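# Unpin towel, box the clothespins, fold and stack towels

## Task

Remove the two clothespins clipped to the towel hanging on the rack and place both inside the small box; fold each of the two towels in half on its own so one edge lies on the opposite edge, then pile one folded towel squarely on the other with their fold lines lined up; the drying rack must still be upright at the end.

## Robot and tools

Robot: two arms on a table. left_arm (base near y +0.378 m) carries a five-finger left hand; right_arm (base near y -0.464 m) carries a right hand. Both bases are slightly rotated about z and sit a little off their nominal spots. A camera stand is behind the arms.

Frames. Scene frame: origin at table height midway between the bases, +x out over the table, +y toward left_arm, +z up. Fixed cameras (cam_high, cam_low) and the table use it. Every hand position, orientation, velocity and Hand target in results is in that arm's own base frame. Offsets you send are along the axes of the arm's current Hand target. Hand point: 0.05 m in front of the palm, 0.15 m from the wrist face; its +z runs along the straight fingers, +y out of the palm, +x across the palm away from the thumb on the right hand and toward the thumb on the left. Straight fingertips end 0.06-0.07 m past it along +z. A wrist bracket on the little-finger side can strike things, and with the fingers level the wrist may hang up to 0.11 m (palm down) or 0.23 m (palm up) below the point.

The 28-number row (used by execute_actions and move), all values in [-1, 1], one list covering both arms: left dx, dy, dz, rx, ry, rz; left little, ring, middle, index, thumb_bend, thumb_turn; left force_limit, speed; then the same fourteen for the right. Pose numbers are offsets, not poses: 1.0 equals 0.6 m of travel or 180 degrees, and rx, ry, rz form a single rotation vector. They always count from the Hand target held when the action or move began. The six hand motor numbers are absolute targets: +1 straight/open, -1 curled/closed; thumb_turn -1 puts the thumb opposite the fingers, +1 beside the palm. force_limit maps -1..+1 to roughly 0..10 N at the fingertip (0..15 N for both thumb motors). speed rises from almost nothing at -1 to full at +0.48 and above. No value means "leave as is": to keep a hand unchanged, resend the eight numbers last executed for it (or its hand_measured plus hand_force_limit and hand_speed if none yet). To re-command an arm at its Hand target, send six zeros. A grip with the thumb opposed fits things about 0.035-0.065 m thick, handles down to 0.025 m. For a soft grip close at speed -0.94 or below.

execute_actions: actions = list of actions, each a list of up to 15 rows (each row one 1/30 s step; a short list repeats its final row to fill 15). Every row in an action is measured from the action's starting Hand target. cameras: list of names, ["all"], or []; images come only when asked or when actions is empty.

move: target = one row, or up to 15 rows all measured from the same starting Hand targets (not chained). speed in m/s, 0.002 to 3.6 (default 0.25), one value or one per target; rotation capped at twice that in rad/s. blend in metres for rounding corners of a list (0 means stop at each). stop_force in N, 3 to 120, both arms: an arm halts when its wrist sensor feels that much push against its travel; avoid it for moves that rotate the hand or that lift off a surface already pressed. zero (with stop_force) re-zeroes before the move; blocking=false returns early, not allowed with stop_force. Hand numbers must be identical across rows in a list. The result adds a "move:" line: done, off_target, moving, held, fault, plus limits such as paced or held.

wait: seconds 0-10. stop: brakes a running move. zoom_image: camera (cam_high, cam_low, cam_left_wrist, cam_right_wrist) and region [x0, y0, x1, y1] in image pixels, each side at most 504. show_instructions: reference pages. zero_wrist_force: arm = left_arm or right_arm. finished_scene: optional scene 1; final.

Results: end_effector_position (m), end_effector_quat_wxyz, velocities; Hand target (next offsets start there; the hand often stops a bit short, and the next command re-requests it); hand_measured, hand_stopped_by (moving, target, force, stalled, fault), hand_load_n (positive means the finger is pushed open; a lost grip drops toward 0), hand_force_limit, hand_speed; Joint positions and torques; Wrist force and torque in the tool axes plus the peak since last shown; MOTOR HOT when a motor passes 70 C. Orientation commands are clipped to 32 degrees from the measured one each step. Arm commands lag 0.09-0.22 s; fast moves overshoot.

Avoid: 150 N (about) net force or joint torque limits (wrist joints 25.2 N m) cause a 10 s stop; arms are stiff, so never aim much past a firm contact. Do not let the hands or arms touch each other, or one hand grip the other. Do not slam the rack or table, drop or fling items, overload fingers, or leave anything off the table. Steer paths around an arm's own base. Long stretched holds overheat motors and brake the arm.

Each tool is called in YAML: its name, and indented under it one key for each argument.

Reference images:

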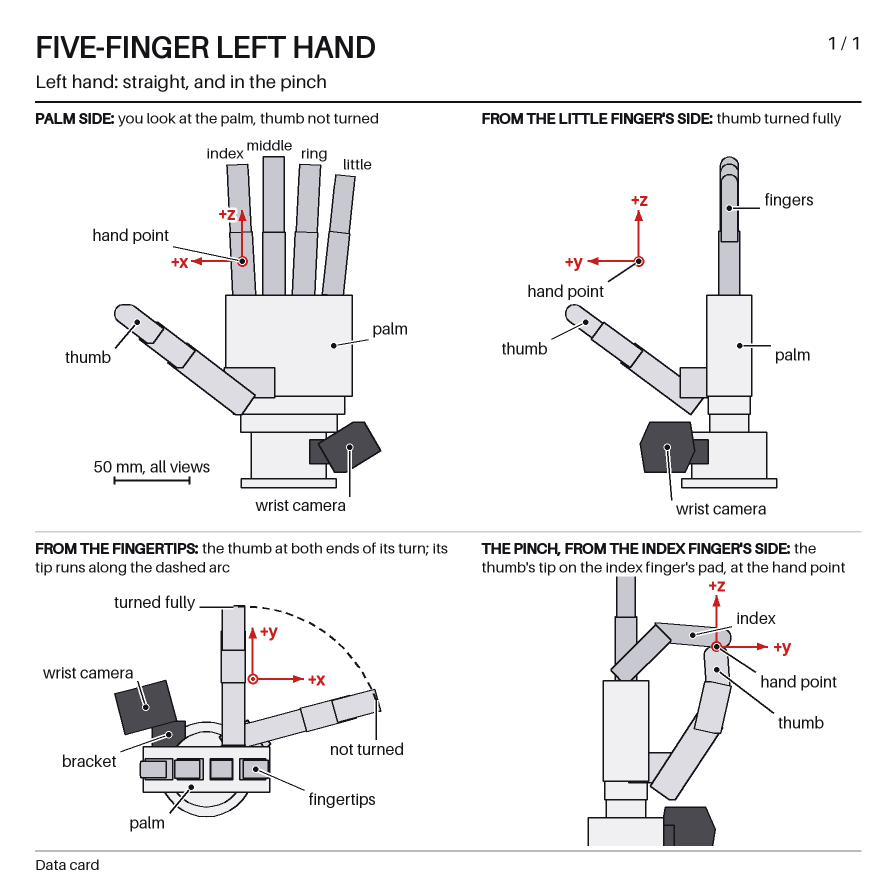

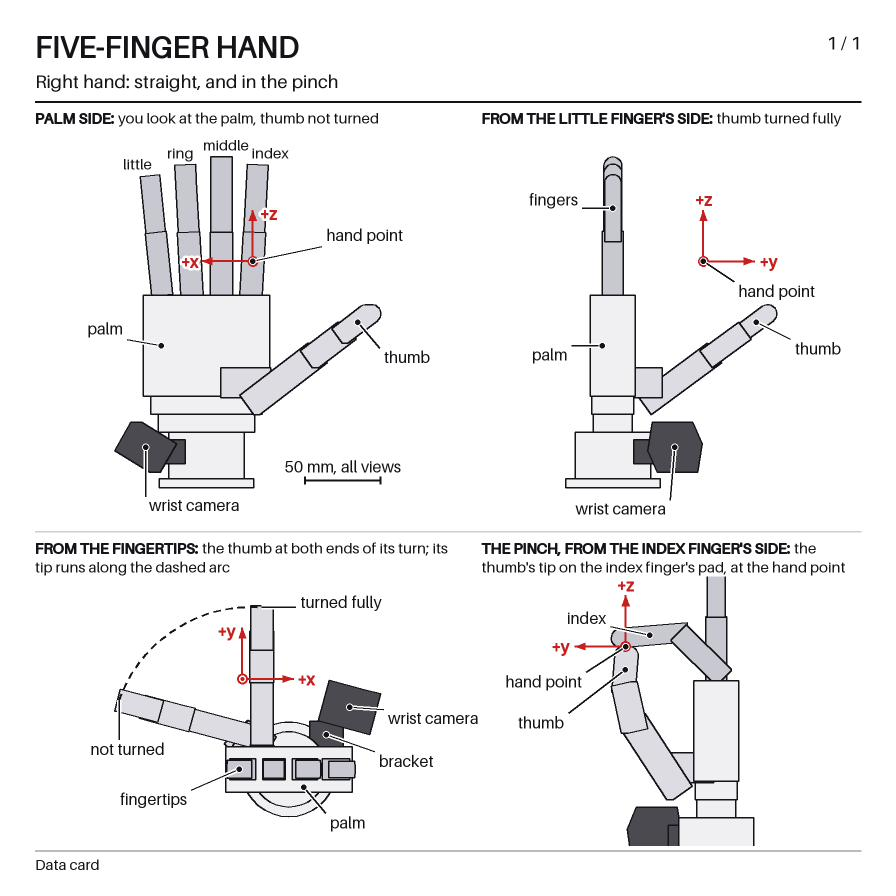

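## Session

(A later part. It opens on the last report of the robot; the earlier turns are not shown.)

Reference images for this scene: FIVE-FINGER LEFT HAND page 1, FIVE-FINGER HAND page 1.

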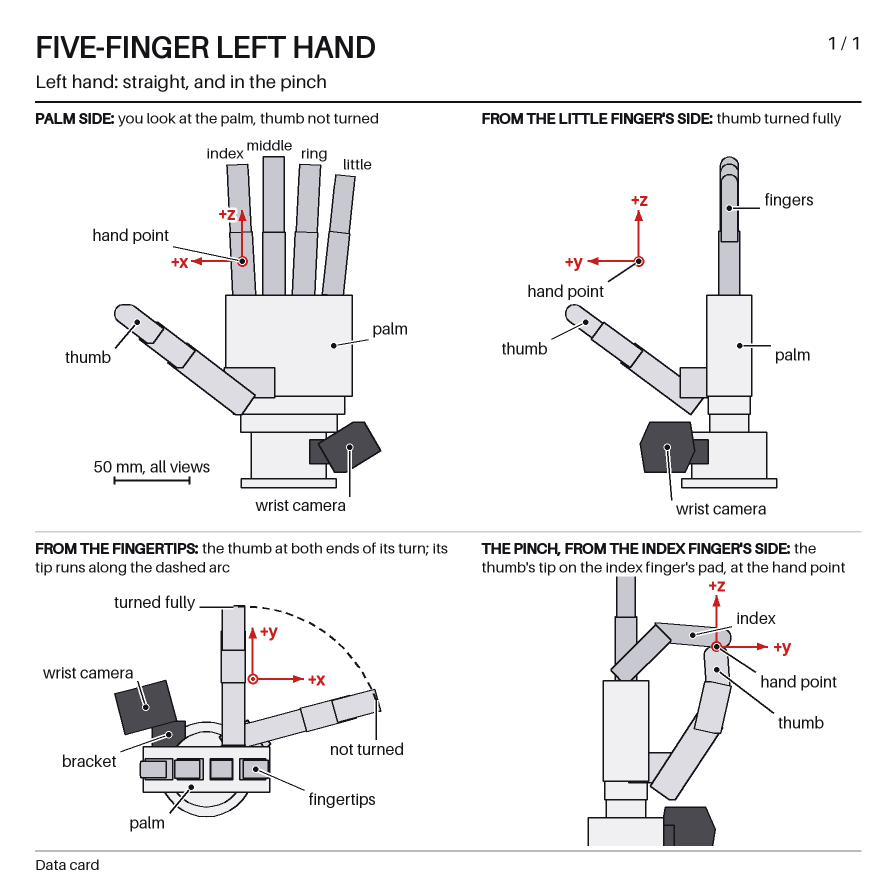

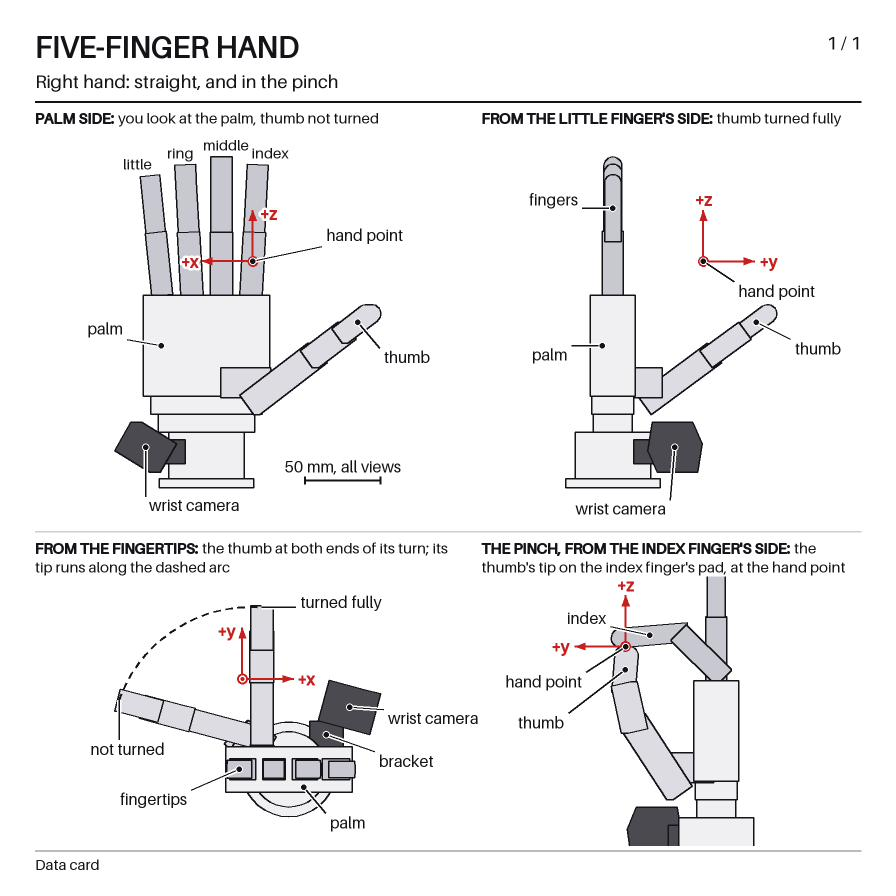

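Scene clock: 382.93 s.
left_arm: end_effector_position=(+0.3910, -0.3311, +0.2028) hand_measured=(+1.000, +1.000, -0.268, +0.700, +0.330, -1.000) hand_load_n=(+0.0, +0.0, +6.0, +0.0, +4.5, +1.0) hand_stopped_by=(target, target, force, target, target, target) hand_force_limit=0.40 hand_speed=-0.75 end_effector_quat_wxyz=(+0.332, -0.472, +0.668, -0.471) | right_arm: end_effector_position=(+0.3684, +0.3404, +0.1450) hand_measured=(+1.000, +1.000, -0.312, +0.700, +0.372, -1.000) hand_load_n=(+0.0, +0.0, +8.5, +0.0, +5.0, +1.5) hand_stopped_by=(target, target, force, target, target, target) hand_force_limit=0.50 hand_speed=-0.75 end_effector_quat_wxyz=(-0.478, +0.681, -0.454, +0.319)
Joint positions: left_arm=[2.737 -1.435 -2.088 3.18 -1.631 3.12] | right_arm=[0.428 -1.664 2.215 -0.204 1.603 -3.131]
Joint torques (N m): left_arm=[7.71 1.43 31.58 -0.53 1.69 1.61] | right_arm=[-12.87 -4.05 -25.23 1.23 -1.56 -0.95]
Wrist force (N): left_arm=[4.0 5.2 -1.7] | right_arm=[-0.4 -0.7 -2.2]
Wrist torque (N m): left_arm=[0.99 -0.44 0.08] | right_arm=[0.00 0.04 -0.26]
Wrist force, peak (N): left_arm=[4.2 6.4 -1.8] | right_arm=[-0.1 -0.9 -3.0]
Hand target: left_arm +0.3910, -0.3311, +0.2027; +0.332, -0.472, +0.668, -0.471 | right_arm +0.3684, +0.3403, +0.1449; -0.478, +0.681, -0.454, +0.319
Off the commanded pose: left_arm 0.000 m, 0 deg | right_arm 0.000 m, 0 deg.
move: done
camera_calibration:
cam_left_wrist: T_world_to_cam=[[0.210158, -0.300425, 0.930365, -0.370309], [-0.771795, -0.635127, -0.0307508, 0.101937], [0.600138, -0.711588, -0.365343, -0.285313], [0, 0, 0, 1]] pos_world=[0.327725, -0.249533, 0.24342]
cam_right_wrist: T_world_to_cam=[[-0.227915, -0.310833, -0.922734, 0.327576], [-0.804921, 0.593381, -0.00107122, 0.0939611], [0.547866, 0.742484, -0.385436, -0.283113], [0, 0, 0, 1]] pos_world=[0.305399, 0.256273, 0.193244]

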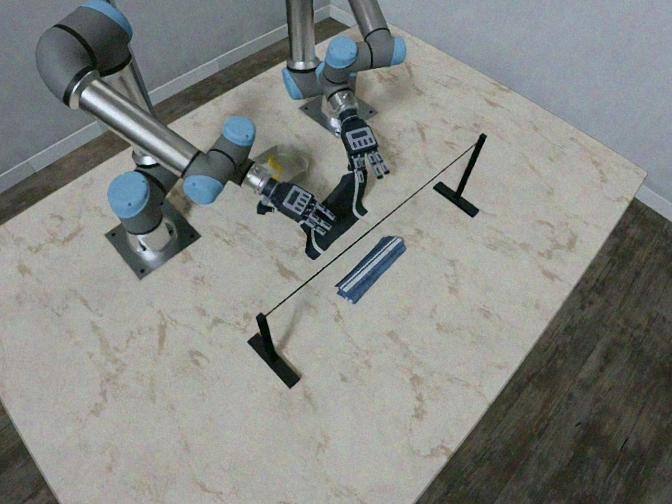

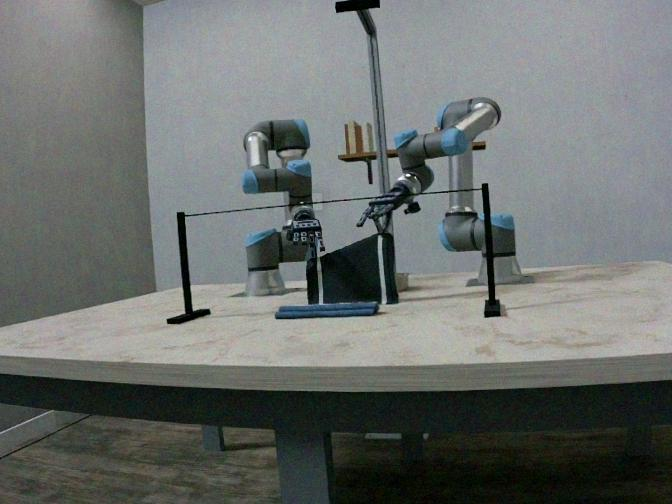

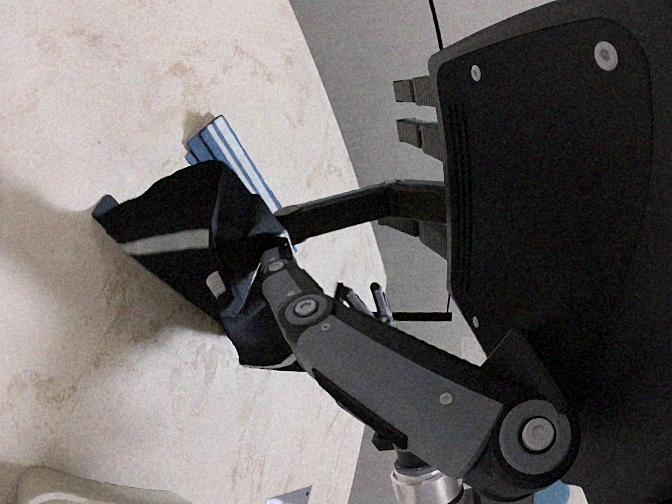

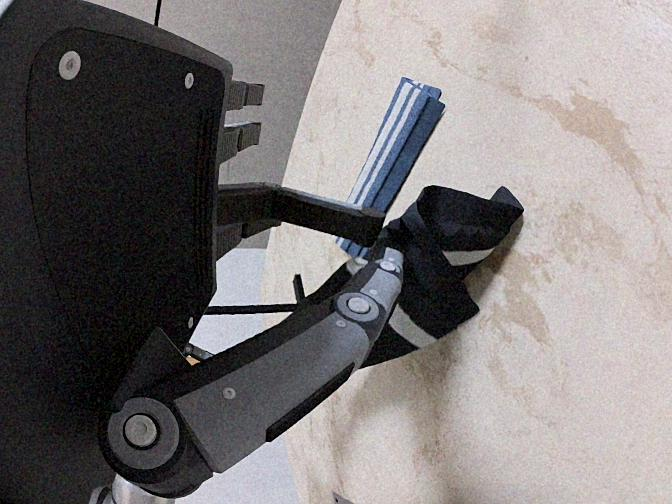

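move:
  target:
    - [0.0187,0.0707,-0.0236,0,0,0,1,1,-0.4,0.7,0.33,-1,0.4,-0.75,-0.0187,0.0707,-0.0236,0,0,0,1,1,-0.45,0.7,0.37,-1,0.5,-0.75]
    - [0.0375,0.1414,-0.0473,0,0,0,1,1,-0.4,0.7,0.33,-1,0.4,-0.75,-0.0375,0.1414,-0.0473,0,0,0,1,1,-0.45,0.7,0.37,-1,0.5,-0.75]
    - [0.0625,0.2409,-0.0769,0,0,0,1,1,-0.4,0.7,0.33,-1,0.4,-0.75,-0.0562,0.2121,-0.0709,0,0,0,1,1,-0.45,0.7,0.37,-1,0.5,-0.75]
  speed: 0.08
  blend: [0.01,0.01,0]
  cameras: ["all"]

zoom_image:
  camera: "cam_high"
  region: [230, 120, 380, 270]

Scene clock: 385.60 s.
left_arm: end_effector_position=(+0.2916, -0.3357, +0.0820) hand_measured=(+1.000, +1.000, -0.268, +0.700, +0.330, -1.000) hand_load_n=(+0.0, +0.0, +6.0, +0.0, +4.5, +0.5) hand_stopped_by=(target, target, force, target, target, target) hand_force_limit=0.40 hand_speed=-0.75 end_effector_quat_wxyz=(+0.332, -0.472, +0.668, -0.471) | right_arm: end_effector_position=(+0.2786, +0.3395, +0.0395) hand_measured=(+1.000, +1.000, -0.312, +0.700, +0.372, -1.000) hand_load_n=(+0.0, +0.0, +8.0, +0.0, +5.0, +1.0) hand_stopped_by=(target, target, force, target, target, target) hand_force_limit=0.50 hand_speed=-0.75 end_effector_quat_wxyz=(-0.478, +0.681, -0.454, +0.319)
Joint positions: left_arm=[2.521 -1.493 -2.407 3.544 -1.833 3.045] | right_arm=[0.617 -1.558 2.482 -0.568 1.78 -3.065]
Joint torques (N m): left_arm=[4.7 24.51 26.04 0.12 1.38 1.92] | right_arm=[-13 -22.84 -20.16 0.55 -1.48 -1.3]
Wrist force (N): left_arm=[3.8 4.9 -1.8] | right_arm=[0.0 -1.1 -2.7]
Wrist torque (N m): left_arm=[0.97 -0.47 0.10] | right_arm=[-0.04 0.02 -0.24]
Wrist force, peak (N): left_arm=[4.0 5.9 -2.0] | right_arm=[0.0 -1.0 -3.0]
Hand target: left_arm +0.2917, -0.3357, +0.0821; +0.332, -0.472, +0.668, -0.471 | right_arm +0.2787, +0.3394, +0.0396; -0.478, +0.681, -0.454, +0.319
Off the commanded pose: left_arm 0.000 m, 0 deg | right_arm 0.000 m, 0 deg.
move: done
camera_calibration:
cam_left_wrist: T_world_to_cam=[[0.210531, -0.300765, 0.93017, -0.238653], [-0.771845, -0.635072, -0.0306504, 0.0185997], [0.599944, -0.711494, -0.365846, -0.272897], [0, 0, 0, 1]] pos_world=[0.228323, -0.254131, 0.12272]
cam_right_wrist: T_world_to_cam=[[-0.228313, -0.311047, -0.922563, 0.209669], [-0.804931, 0.593368, -0.000855199, 0.0221463], [0.547685, 0.742404, -0.385845, -0.273702], [0, 0, 0, 1]] pos_world=[0.215599, 0.255273, 0.0878449]

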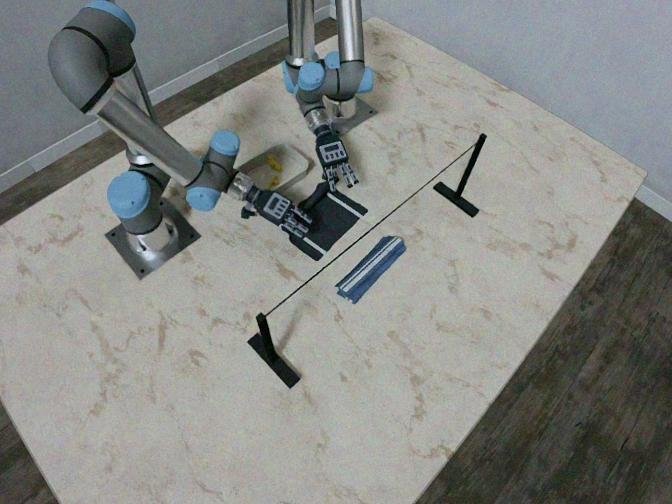

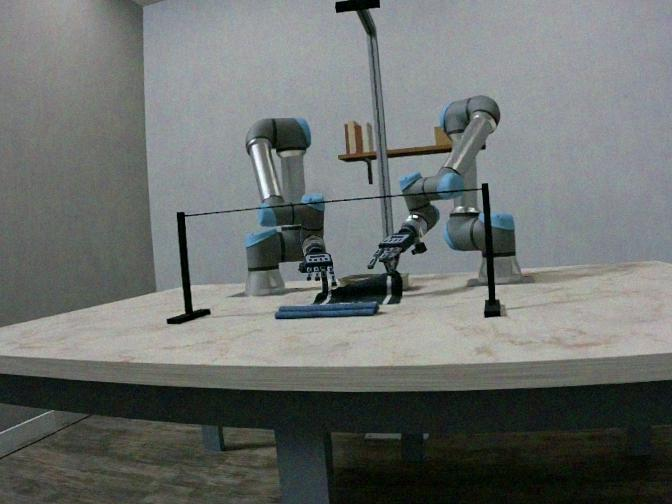

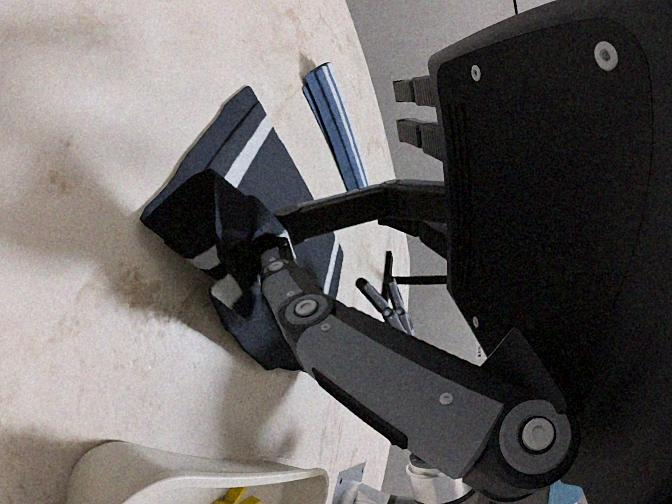

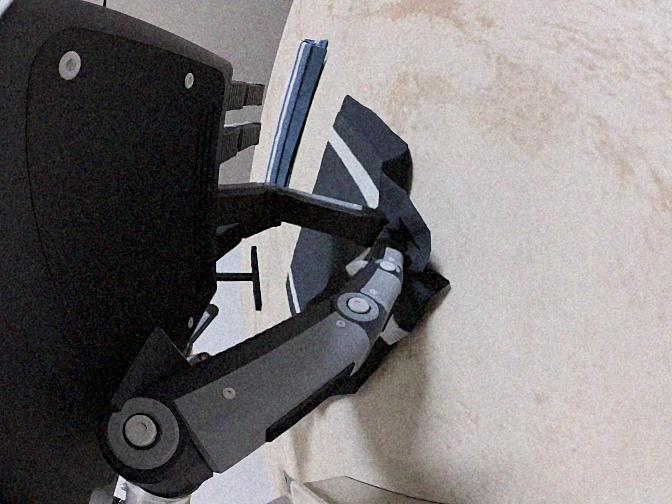

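Scaled by 3.360 from the camera's 672x504 image, which has a finer 960x720 frame.

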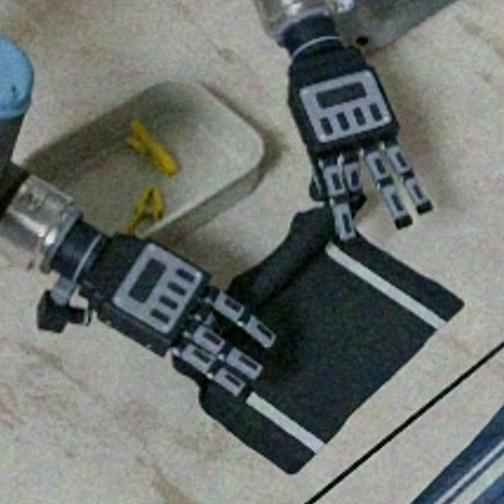

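move:
  target:
    - [0.025,0.0838,-0.0353,0,0,0,1,1,-0.4,0.7,0.33,-1,0.4,-0.75,-0.01,0.0185,-0.0196,0,0,0,1,1,-0.45,0.7,0.37,-1,0.5,-0.75]
    - [0.0331,0.1095,-0.0474,0,0,0,1,1,-0.4,0.7,0.33,-1,0.4,-0.75,-0.0125,0.0231,-0.0245,0,0,0,1,1,-0.45,0.7,0.37,-1,0.5,-0.75]
  speed: [0.06,0.04]
  blend: [0.01,0]
  cameras: ["all"]

zoom_image:
  camera: "cam_high"
  region: [230, 120, 380, 270]

Scene clock: 387.47 s.
left_arm: end_effector_position=(+0.2388, -0.3380, +0.0296) hand_measured=(+1.000, +1.000, -0.268, +0.700, +0.330, -1.000) hand_load_n=(+0.0, +0.0, +6.0, +0.0, +4.0, +0.5) hand_stopped_by=(target, target, force, target, target, target) hand_force_limit=0.40 hand_speed=-0.75 end_effector_quat_wxyz=(+0.332, -0.472, +0.668, -0.470) end_effector_velocity=(+0.000, +0.000, +0.001) end_effector_angular_velocity=(+0.001, +0.000, -0.002) | right_arm: end_effector_position=(+0.2586, +0.3393, +0.0315) hand_measured=(+1.000, +1.000, -0.312, +0.700, +0.372, -1.000) hand_load_n=(+0.0, +0.0, +8.5, +0.0, +5.0, +1.5) hand_stopped_by=(target, target, force, target, target, target) hand_force_limit=0.50 hand_speed=-0.75 end_effector_quat_wxyz=(-0.478, +0.681, -0.454, +0.319)
Joint positions: left_arm=[2.349 -1.611 -2.503 3.735 -1.994 2.979] | right_arm=[0.675 -1.551 2.509 -0.599 1.835 -3.044]
Joint velocities: left_arm=[0.003 0.003 0.001 -0.005 0.005 0.003] | right_arm=[within noise]
Joint torques (N m): left_arm=[7.55 24.31 23.37 -0.72 1.13 1.82] | right_arm=[-7.34 -6.12 -11.25 -0.66 -0.51 0.54]
Wrist force (N): left_arm=[3.6 4.6 -2.4] | right_arm=[0.1 -1.7 -2.5]
Wrist torque (N m): left_arm=[1.01 -0.40 0.09] | right_arm=[-0.03 0.03 -0.27]
Wrist force, peak (N): left_arm=[3.8 5.1 -1.7] | right_arm=[0.2 -1.7 -2.8]
Hand target: left_arm +0.2390, -0.3381, +0.0298; +0.332, -0.472, +0.668, -0.471 | right_arm +0.2587, +0.3393, +0.0316; -0.478, +0.681, -0.454, +0.319
Off the commanded pose: left_arm 0.000 m, 0 deg | right_arm 0.000 m, 0 deg.
move: done; blend cut to 0.0089 m at target 1
camera_calibration:
cam_left_wrist: T_world_to_cam=[[0.210558, -0.300717, 0.93018, -0.179481], [-0.771788, -0.635142, -0.0306309, -0.0252498], [0.600008, -0.711452, -0.365824, -0.262029], [0, 0, 0, 1]] pos_world=[0.175523, -0.256431, 0.0703198]
cam_right_wrist: T_world_to_cam=[[-0.228193, -0.311005, -0.922607, 0.197629], [-0.804904, 0.593404, -0.000951724, 0.00615259], [0.547775, 0.742393, -0.38574, -0.26571], [0, 0, 0, 1]] pos_world=[0.195599, 0.255073, 0.0798447]

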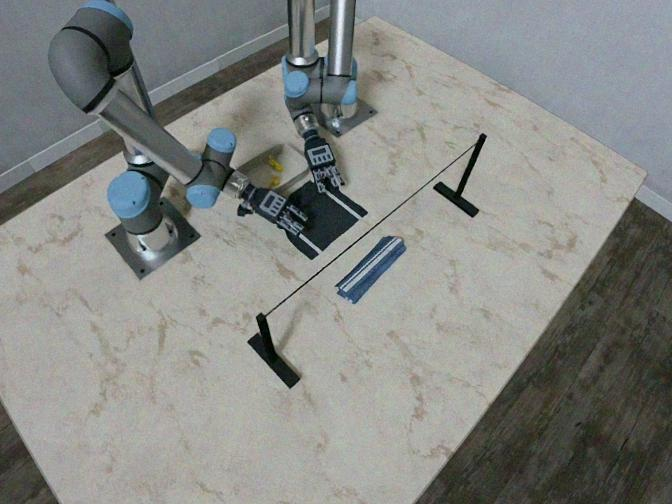

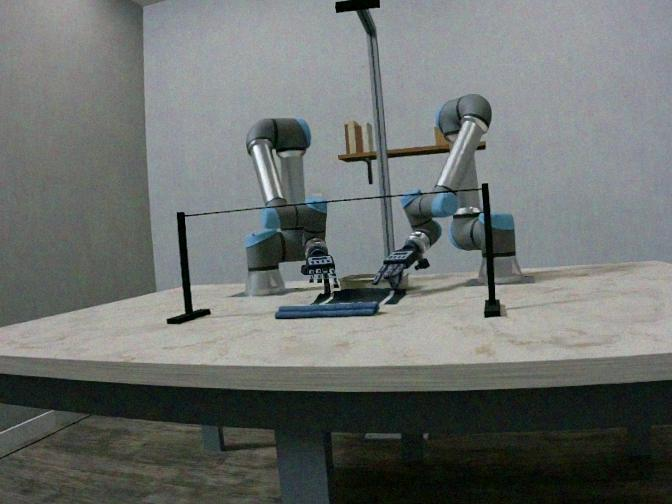

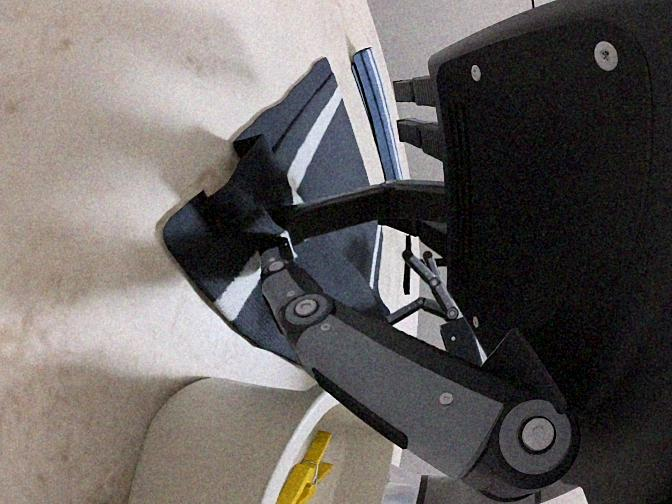

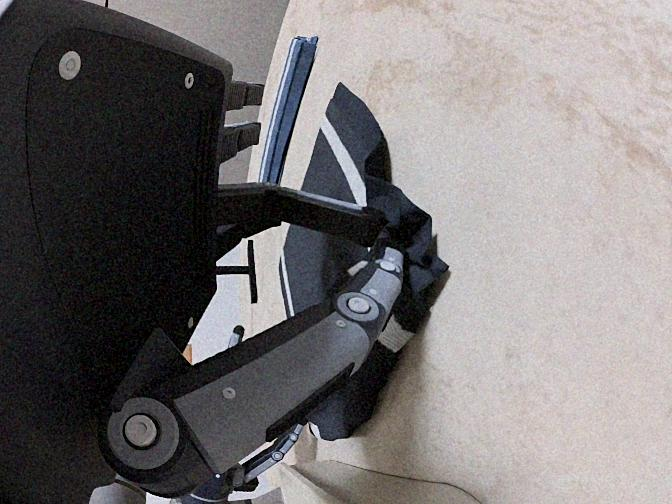

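Scaled by 3.360 from the camera's 672x504 image, which has a finer 960x720 frame.

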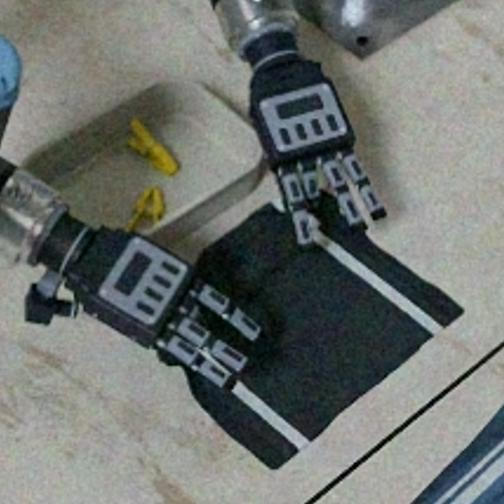

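execute_actions:
  actions:
    - [[0,0.006,0.0022,0,0,0,1,1,0.3,0.7,0.33,-1,0.4,-0.3,0,0.004,0.0015,0,0,0,1,1,0.3,0.7,0.37,-1,0.5,-0.3]]
    - [[0,0,0,0,0,0,1,1,0.3,0.7,0.33,-1,0.4,-0.3,0,0,0,0,0,0,1,1,0.3,0.7,0.37,-1,0.5,-0.3]]

move:
  target:
    - [0,-0.1566,-0.057,0,0,0,1,1,0.3,0.7,0.33,-1,0.4,-0.3,0,-0.1567,-0.057,0,0,0,1,1,0.3,0.7,0.37,-1,0.5,-0.3]
    - [-0.0464,-0.1502,-0.0746,0,0,0,1,1,0.3,0.7,0.33,-1,0.4,-0.3,0.0464,-0.1503,-0.0747,0,0,0,1,1,0.3,0.7,0.37,-1,0.5,-0.3]
  speed: [0.1,0.2]
  blend: [0.02,0]
  cameras: ["all"]

zoom_image:
  camera: "cam_high"
  region: [230, 120, 390, 280]

Scene clock: 388.83 s.
left_arm: end_effector_position=(+0.2390, -0.3381, +0.0260) hand_measured=(+1.000, +1.000, +0.300, +0.700, +0.330, -1.000) hand_load_n=(+0.0, -0.5, +0.0, +0.0, +0.0, +0.0) hand_stopped_by=(target, target, target, target, target, target) hand_force_limit=0.40 hand_speed=-0.30 end_effector_quat_wxyz=(+0.332, -0.472, +0.668, -0.471) | right_arm: end_effector_position=(+0.2587, +0.3393, +0.0290) hand_measured=(+1.000, +1.000, +0.300, +0.700, +0.370, -1.000) hand_load_n=(+0.0, +0.0, +0.0, +0.0, +0.0, +0.0) hand_stopped_by=(target, target, target, target, target, target) hand_force_limit=0.50 hand_speed=-0.30 end_effector_quat_wxyz=(-0.478, +0.681, -0.454, +0.319)
Joint positions: left_arm=[2.349 -1.623 -2.506 3.752 -1.994 2.98] | right_arm=[0.675 -1.542 2.512 -0.61 1.835 -3.044]
Joint torques (N m): left_arm=[-0.1 26.42 23.65 2.05 -1.89 1.55] | right_arm=[-12.3 -22.48 -19.76 0.59 -1.58 -0.69]
Wrist force (N): left_arm=[3.3 4.7 -2.6] | right_arm=[0.4 -0.8 -2.7]
Wrist torque (N m): left_arm=[1.00 -0.39 0.07] | right_arm=[-0.02 0.01 -0.25]
Wrist force, peak (N): left_arm=[3.2 5.4 -2.5] | right_arm=[0.2 -2.5 -2.8]
Hand target: left_arm +0.2390, -0.3381, +0.0260; +0.332, -0.472, +0.668, -0.471 | right_arm +0.2587, +0.3393, +0.0290; -0.478, +0.681, -0.454, +0.319
Off the commanded pose: left_arm 0.000 m, 0 deg | right_arm 0.000 m, 0 deg.

Scene clock: 390.53 s.
left_arm: end_effector_position=(+0.2372, -0.3079, +0.1259) hand_measured=(+1.000, +1.000, +0.300, +0.700, +0.330, -1.000) hand_load_n=(+0.0, +0.0, -0.5, +0.0, +0.0, +0.0) hand_stopped_by=(target, target, target, target, target, target) hand_force_limit=0.40 hand_speed=-0.30 end_effector_quat_wxyz=(+0.332, -0.472, +0.668, -0.471) | right_arm: end_effector_position=(+0.2587, +0.3092, +0.1291) hand_measured=(+1.000, +1.000, +0.300, +0.700, +0.370, -1.000) hand_load_n=(+0.0, +0.0, +0.0, +0.0, +0.0, +0.0) hand_stopped_by=(target, target, target, target, target, target) hand_force_limit=0.50 hand_speed=-0.30 end_effector_quat_wxyz=(-0.478, +0.681, -0.454, +0.319)
Joint positions: left_arm=[2.465 -1.249 -2.445 3.332 -1.886 3.025] | right_arm=[0.539 -1.906 2.44 -0.183 1.707 -3.093]
Joint torques (N m): left_arm=[5.53 12.36 16.11 2.63 0.9 -0.97] | right_arm=[-7.59 -12.9 -13.47 -2.89 -0.59 1]
Wrist force (N): left_arm=[3.7 4.6 -2.2] | right_arm=[0.1 -0.6 -2.8]
Wrist torque (N m): left_arm=[1.01 -0.51 0.12] | right_arm=[0.02 0.07 -0.27]
Wrist force, peak (N): left_arm=[3.4 5.7 -2.3] | right_arm=[1.5 -0.4 -3.5]
Hand target: left_arm +0.2372, -0.3078, +0.1259; +0.332, -0.472, +0.668, -0.471 | right_arm +0.2587, +0.3092, +0.1291; -0.478, +0.681, -0.454, +0.319
Off the commanded pose: left_arm 0.000 m, 0 deg | right_arm 0.000 m, 0 deg.
move: done; blend cut to 0.015 m at target 1
camera_calibration:
cam_left_wrist: T_world_to_cam=[[0.210344, -0.300644, 0.930252, -0.259535], [-0.771762, -0.635166, -0.030769, -0.00440646], [0.600115, -0.711461, -0.365629, -0.204516], [0, 0, 0, 1]] pos_world=[0.173924, -0.226331, 0.16652]
cam_right_wrist: T_world_to_cam=[[-0.228132, -0.311024, -0.922616, 0.278269], [-0.804875, 0.593444, -0.00103817, 0.0241287], [0.547843, 0.742353, -0.385719, -0.205891], [0, 0, 0, 1]] pos_world=[0.195699, 0.225074, 0.177344]

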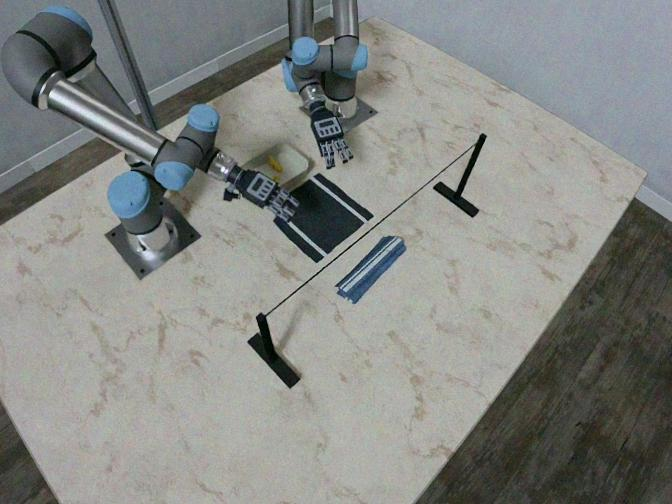

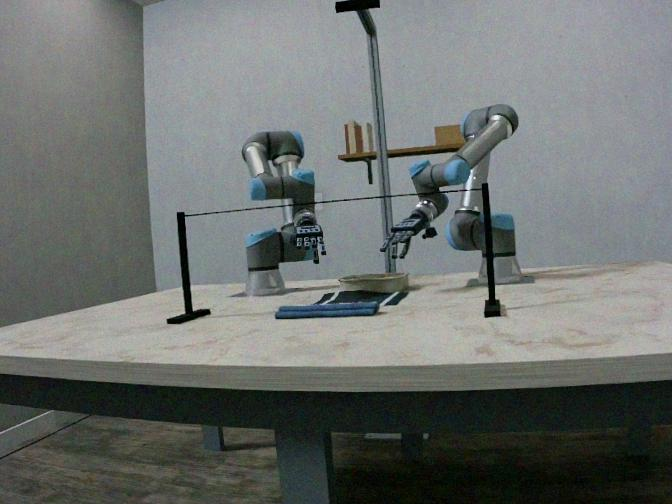

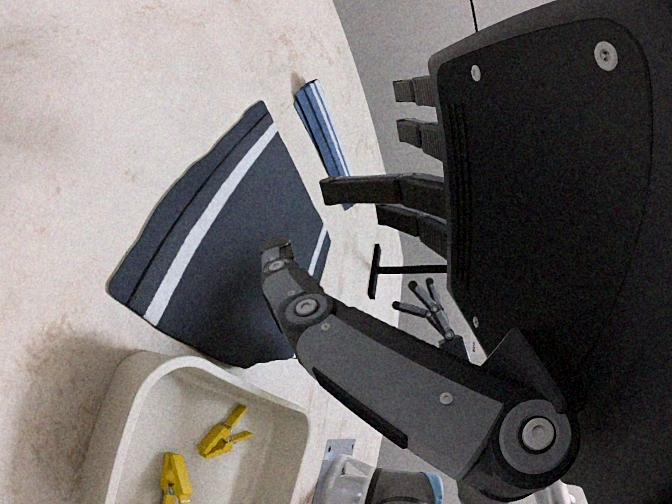

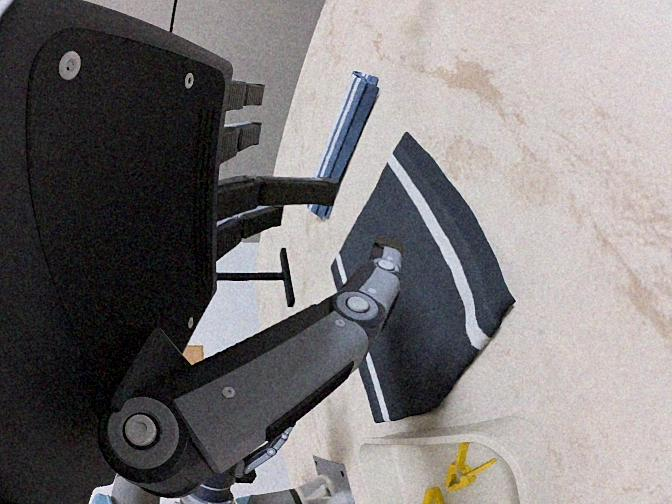

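Scaled by 3.150 from the camera's 672x504 image, which has a finer 960x720 frame.

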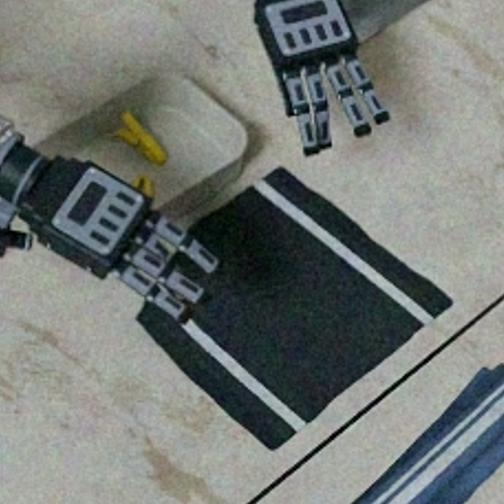

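zoom_image:
  camera: "cam_right_wrist"
  region: [330, 120, 540, 440]

zoom_image:
  camera: "cam_high"
  region: [260, 190, 330, 270]

Scaled by 1.575 from the camera's 672x504 image, which has a finer 960x720 frame.

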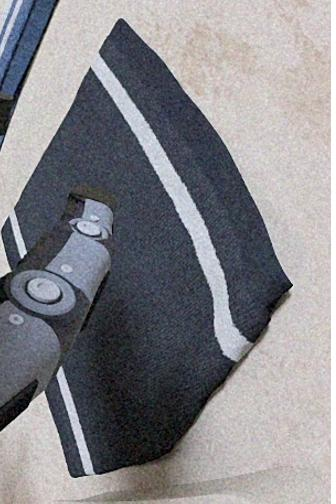

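Scaled by 6.300 from the camera's 672x504 image, which has a finer 960x720 frame.

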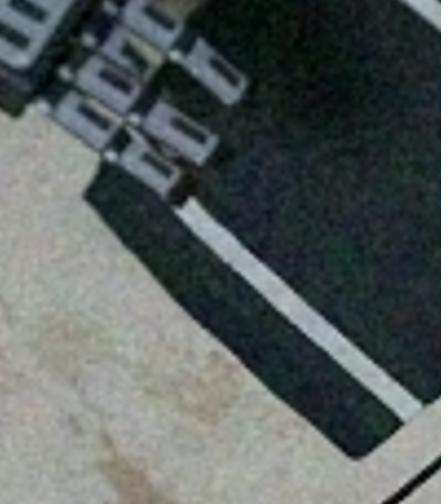

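move:
  target: [0,0,0,0,0,0,1,1,0.3,0.7,0.33,-1,0.4,-0.3,-0.1027,0.1035,0.0523,0,0,0,1,1,0.15,0.7,0.33,-1,0.3,-0.3]
  speed: 0.15
  cameras: ["cam_right_wrist"]

Scene clock: 392.13 s.
left_arm: end_effector_position=(+0.2372, -0.3078, +0.1259) hand_measured=(+1.000, +1.000, +0.300, +0.700, +0.330, -1.000) hand_load_n=(+0.0, +0.0, +0.0, +0.0, +0.0, +0.0) hand_stopped_by=(target, target, target, target, target, target) hand_force_limit=0.40 hand_speed=-0.30 end_effector_quat_wxyz=(+0.332, -0.472, +0.668, -0.471) | right_arm: end_effector_position=(+0.2429, +0.3693, +0.0600) hand_measured=(+1.000, +1.000, +0.150, +0.700, +0.330, -1.000) hand_load_n=(+0.0, +0.0, +0.0, +0.0, +0.0, +0.0) hand_stopped_by=(target, target, target, target, target, target) hand_force_limit=0.30 hand_speed=-0.30 end_effector_quat_wxyz=(-0.478, +0.681, -0.454, +0.319)
Joint positions: left_arm=[2.465 -1.249 -2.445 3.332 -1.886 3.025] | right_arm=[0.828 -1.56 2.404 -0.465 1.978 -2.986]
Joint torques (N m): left_arm=[-4.18 15.61 12.12 2.5 -2.28 1.28] | right_arm=[-1.25 -5.76 -4.56 -1.41 -0.02 -1.48]
Wrist force (N): left_arm=[3.5 4.7 -2.2] | right_arm=[0.4 -0.7 -2.8]
Wrist torque (N m): left_arm=[1.02 -0.49 0.12] | right_arm=[0.00 0.02 -0.03]
Wrist force, peak (N): left_arm=[3.7 4.8 -2.1] | right_arm=[1.1 -1.7 -3.1]
Hand target: left_arm +0.2372, -0.3078, +0.1259; +0.332, -0.472, +0.668, -0.471 | right_arm +0.2429, +0.3693, +0.0600; -0.478, +0.681, -0.454, +0.319
Off the commanded pose: left_arm 0.000 m, 0 deg | right_arm 0.000 m, 0 deg.
move: done
camera_calibration:
cam_right_wrist: T_world_to_cam=[[-0.228106, -0.310928, -0.922655, 0.229669], [-0.804943, 0.593352, -0.000951329, -0.0242969], [0.547755, 0.742467, -0.385626, -0.268492], [0, 0, 0, 1]] pos_world=[0.179899, 0.285173, 0.108345]
Images, in order (width x height): cam_right_wrist 672x504.

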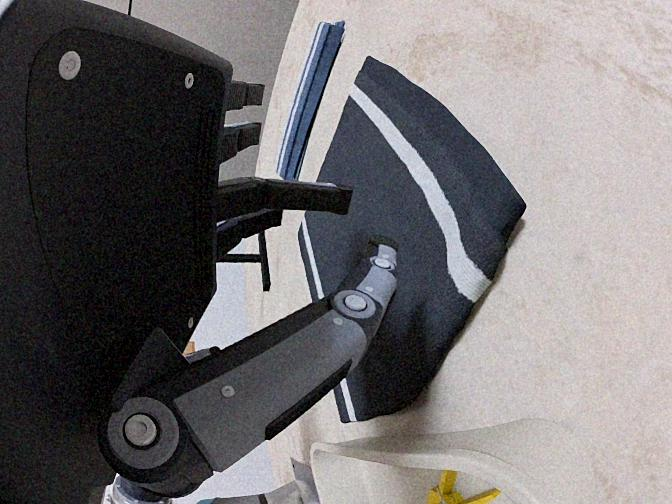

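execute_actions:
  actions: []

Scene clock: 392.87 s.
left_arm: end_effector_position=(+0.2372, -0.3078, +0.1259) hand_measured=(+1.000, +1.000, +0.300, +0.700, +0.330, -1.000) hand_load_n=(+0.0, +0.0, +0.0, +0.0, +0.0, +0.0) hand_stopped_by=(target, target, target, target, target, target) hand_force_limit=0.40 hand_speed=-0.30 end_effector_quat_wxyz=(+0.332, -0.472, +0.668, -0.471) | right_arm: end_effector_position=(+0.2429, +0.3693, +0.0600) hand_measured=(+1.000, +1.000, +0.150, +0.700, +0.330, -1.000) hand_load_n=(+0.0, +0.0, +0.0, +0.0, +0.0, +0.0) hand_stopped_by=(target, target, target, target, target, target) hand_force_limit=0.30 hand_speed=-0.30 end_effector_quat_wxyz=(-0.478, +0.681, -0.454, +0.319)
Joint positions: left_arm=[2.465 -1.249 -2.445 3.332 -1.886 3.025] | right_arm=[0.828 -1.559 2.404 -0.466 1.978 -2.986]
Joint velocities: within noise
Joint torques (N m): left_arm=[-5.01 14.29 11.35 2.51 -2.01 1.3] | right_arm=[2.57 -4.62 -4.54 -2.67 1.02 -0.46]
Wrist force (N): left_arm=[3.6 4.7 -2.1] | right_arm=[0.5 -0.7 -2.4]
Wrist torque (N m): left_arm=[1.02 -0.49 0.12] | right_arm=[-0.01 -0.01 -0.03]
Wrist force, peak (N): left_arm=[3.8 4.7 -2.2] | right_arm=[0.2 -0.3 -3.1]
Hand target: left_arm +0.2372, -0.3078, +0.1259; +0.332, -0.472, +0.668, -0.471 | right_arm +0.2429, +0.3693, +0.0600; -0.478, +0.681, -0.454, +0.319
Off the commanded pose: left_arm 0.000 m, 0 deg | right_arm 0.000 m, 0 deg.
camera_calibration:
cam_left_wrist: T_world_to_cam=[[0.210303, -0.300642, 0.930262, -0.259529], [-0.771807, -0.635112, -0.0307737, -0.00438549], [0.600072, -0.711511, -0.365603, -0.204524], [0, 0, 0, 1]] pos_world=[0.173924, -0.226332, 0.16652]
cam_right_wrist: T_world_to_cam=[[-0.228132, -0.311024, -0.922616, 0.229604], [-0.804875, 0.593444, -0.00103817, -0.024326], [0.547843, 0.742353, -0.385719, -0.268504], [0, 0, 0, 1]] pos_world=[0.179899, 0.285174, 0.108244]

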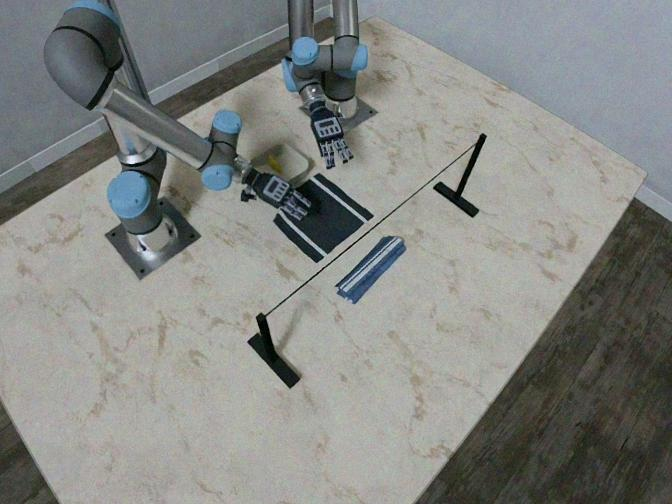

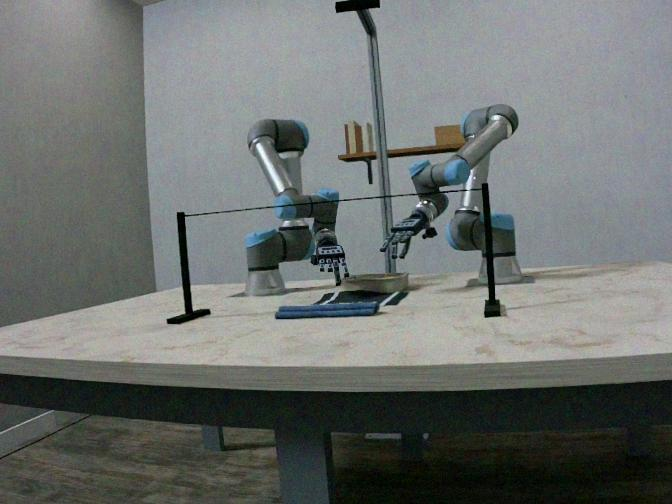

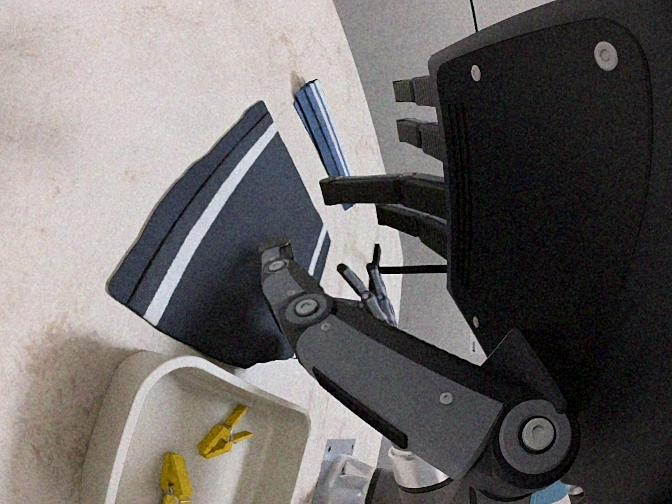

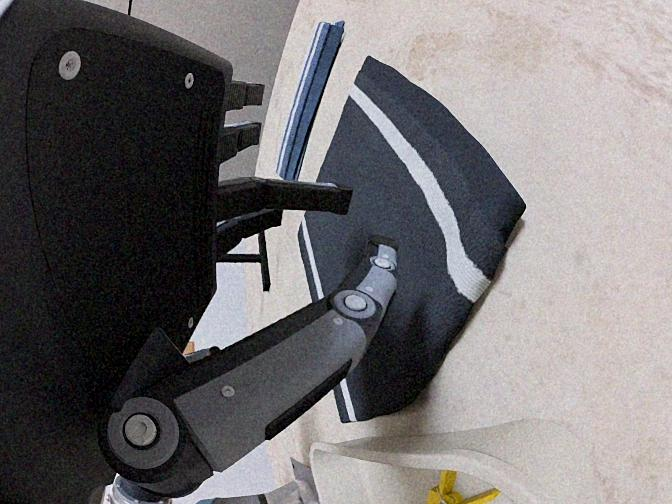

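zoom_image:
  camera: "cam_high"
  region: [240, 150, 400, 270]

zoom_image:
  camera: "cam_right_wrist"
  region: [280, 180, 560, 440]

Scaled by 3.150 from the camera's 672x504 image, which has a finer 960x720 frame.

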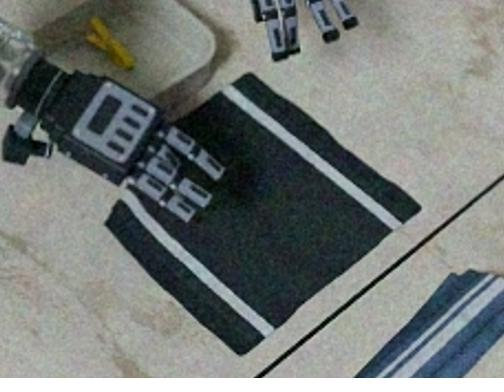

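Scaled by 1.800 from the camera's 672x504 image, which has a finer 960x720 frame.

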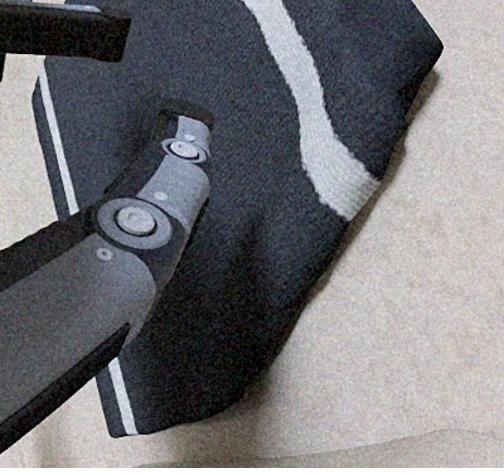

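move:
  target: [0,0,0,0,0,0,1,1,0.3,0.7,0.33,-1,0.4,-0.3, 0,0.0642,0.0234,0,0,0,1,1,0.15,0.7,0.33,-1,0.3,-0.3]
  speed: 0.012
  stop_force: 5

Scene clock: 398.23 s.
left_arm: end_effector_position=(+0.2372, -0.3078, +0.1259) hand_measured=(+1.000, +1.000, +0.300, +0.700, +0.330, -1.000) hand_load_n=(+0.0, -0.5, +0.0, +0.0, +0.0, +0.0) hand_stopped_by=(target, target, target, target, target, target) hand_force_limit=0.40 hand_speed=-0.30 end_effector_quat_wxyz=(+0.332, -0.472, +0.668, -0.471) | right_arm: end_effector_position=(+0.2430, +0.3693, +0.0223) hand_measured=(+1.000, +1.000, +0.150, +0.700, +0.328, -1.000) hand_load_n=(+0.0, +0.0, +0.0, +0.0, -2.5, -0.5) hand_stopped_by=(target, target, target, target, target, target) hand_force_limit=0.30 hand_speed=-0.30 end_effector_quat_wxyz=(-0.478, +0.681, -0.454, +0.319)
Joint positions: left_arm=[2.465 -1.249 -2.445 3.332 -1.886 3.025] | right_arm=[0.828 -1.452 2.443 -0.611 1.978 -2.986]
Joint torques (N m): left_arm=[-5.16 6.29 11.06 2.15 -1.88 1.08] | right_arm=[-8.94 -23.9 -17.67 -1.35 -0.81 -1.74]
Wrist force (N): left_arm=[3.6 4.6 -2.1] | right_arm=[0.3 -5.3 -5.3]
Wrist torque (N m): left_arm=[1.00 -0.50 0.12] | right_arm=[-0.12 0.06 -0.09]
Wrist force, peak (N): left_arm=[3.7 4.9 -2.1] | right_arm=[0.2 -7.5 -6.2]
Hand target: left_arm +0.2372, -0.3078, +0.1259; +0.332, -0.472, +0.668, -0.471 | right_arm +0.2430, +0.3693, +0.0223; -0.478, +0.681, -0.454, +0.319 (not the last commanded pose)
Off the commanded pose: left_arm 0.000 m, 0 deg | right_arm 0.003 m, 0 deg.
move: contact (right_arm)

move:
  target: [0,0,0,0,0,0,1,1,0.3,0.7,0.33,-1,0.4,-0.3, 0,0,0,0,0,0,1,1,-0.1,0.7,0.33,-1,0.3,-0.75]
  speed: 0.012
  cameras: ["cam_high","cam_right_wrist"]

Scene clock: 398.93 s.
left_arm: end_effector_position=(+0.2372, -0.3078, +0.1259) hand_measured=(+1.000, +1.000, +0.300, +0.700, +0.330, -1.000) hand_load_n=(+0.0, +0.0, +0.0, +0.0, +0.0, -0.5) hand_stopped_by=(target, target, target, target, target, target) hand_force_limit=0.40 hand_speed=-0.30 end_effector_quat_wxyz=(+0.332, -0.472, +0.668, -0.471) | right_arm: end_effector_position=(+0.2430, +0.3693, +0.0223) hand_measured=(+1.000, +1.000, -0.100, +0.700, +0.328, -1.000) hand_load_n=(+0.0, +0.0, +0.0, +0.0, -2.5, -0.5) hand_stopped_by=(target, target, target, target, target, target) hand_force_limit=0.30 hand_speed=-0.75 end_effector_quat_wxyz=(-0.478, +0.681, -0.454, +0.319)
Joint positions: left_arm=[2.465 -1.249 -2.445 3.332 -1.886 3.025] | right_arm=[0.828 -1.452 2.443 -0.611 1.978 -2.986]
Joint torques (N m): left_arm=[-5.03 4.94 11.69 2.04 -1.87 1.04] | right_arm=[-5.17 -23.66 -16.4 -1.38 -0.26 -1.67]
Wrist force (N): left_arm=[3.5 4.7 -2.2] | right_arm=[0.3 -5.9 -5.0]
Wrist torque (N m): left_arm=[1.02 -0.49 0.11] | right_arm=[-0.15 0.04 -0.10]
Wrist force, peak (N): left_arm=[3.8 4.7 -2.1] | right_arm=[0.6 -5.8 -5.5]
Hand target: left_arm +0.2372, -0.3078, +0.1259; +0.332, -0.472, +0.668, -0.471 | right_arm +0.2430, +0.3693, +0.0223; -0.478, +0.681, -0.454, +0.319
Off the commanded pose: left_arm 0.000 m, 0 deg | right_arm 0.000 m, 0 deg.
move: done
camera_calibration:
cam_right_wrist: T_world_to_cam=[[-0.22808, -0.310957, -0.922651, 0.194911], [-0.804875, 0.593444, -0.00104003, -0.0242844], [0.547865, 0.742381, -0.385634, -0.28308], [0, 0, 0, 1]] pos_world=[0.179999, 0.285174, 0.0706444]
Images, in order (width x height): cam_high 672x504, cam_right_wrist 672x504.

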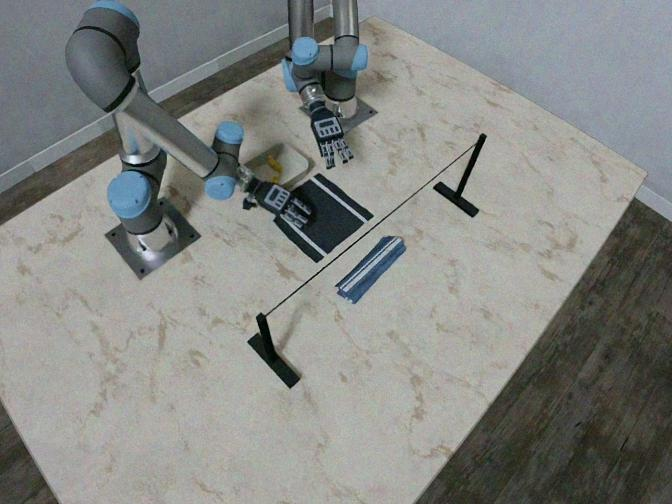

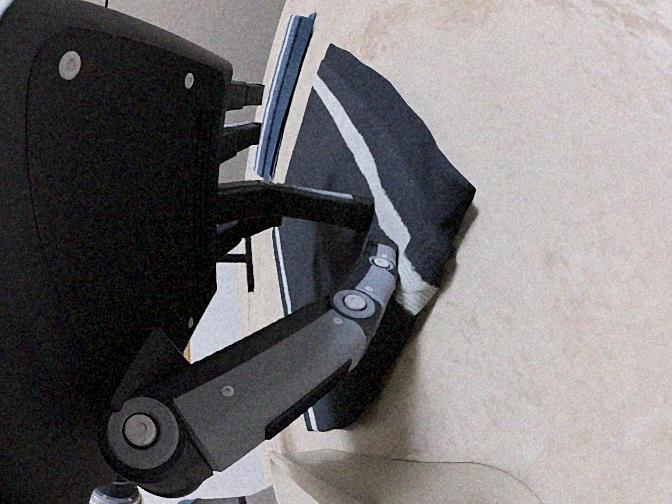

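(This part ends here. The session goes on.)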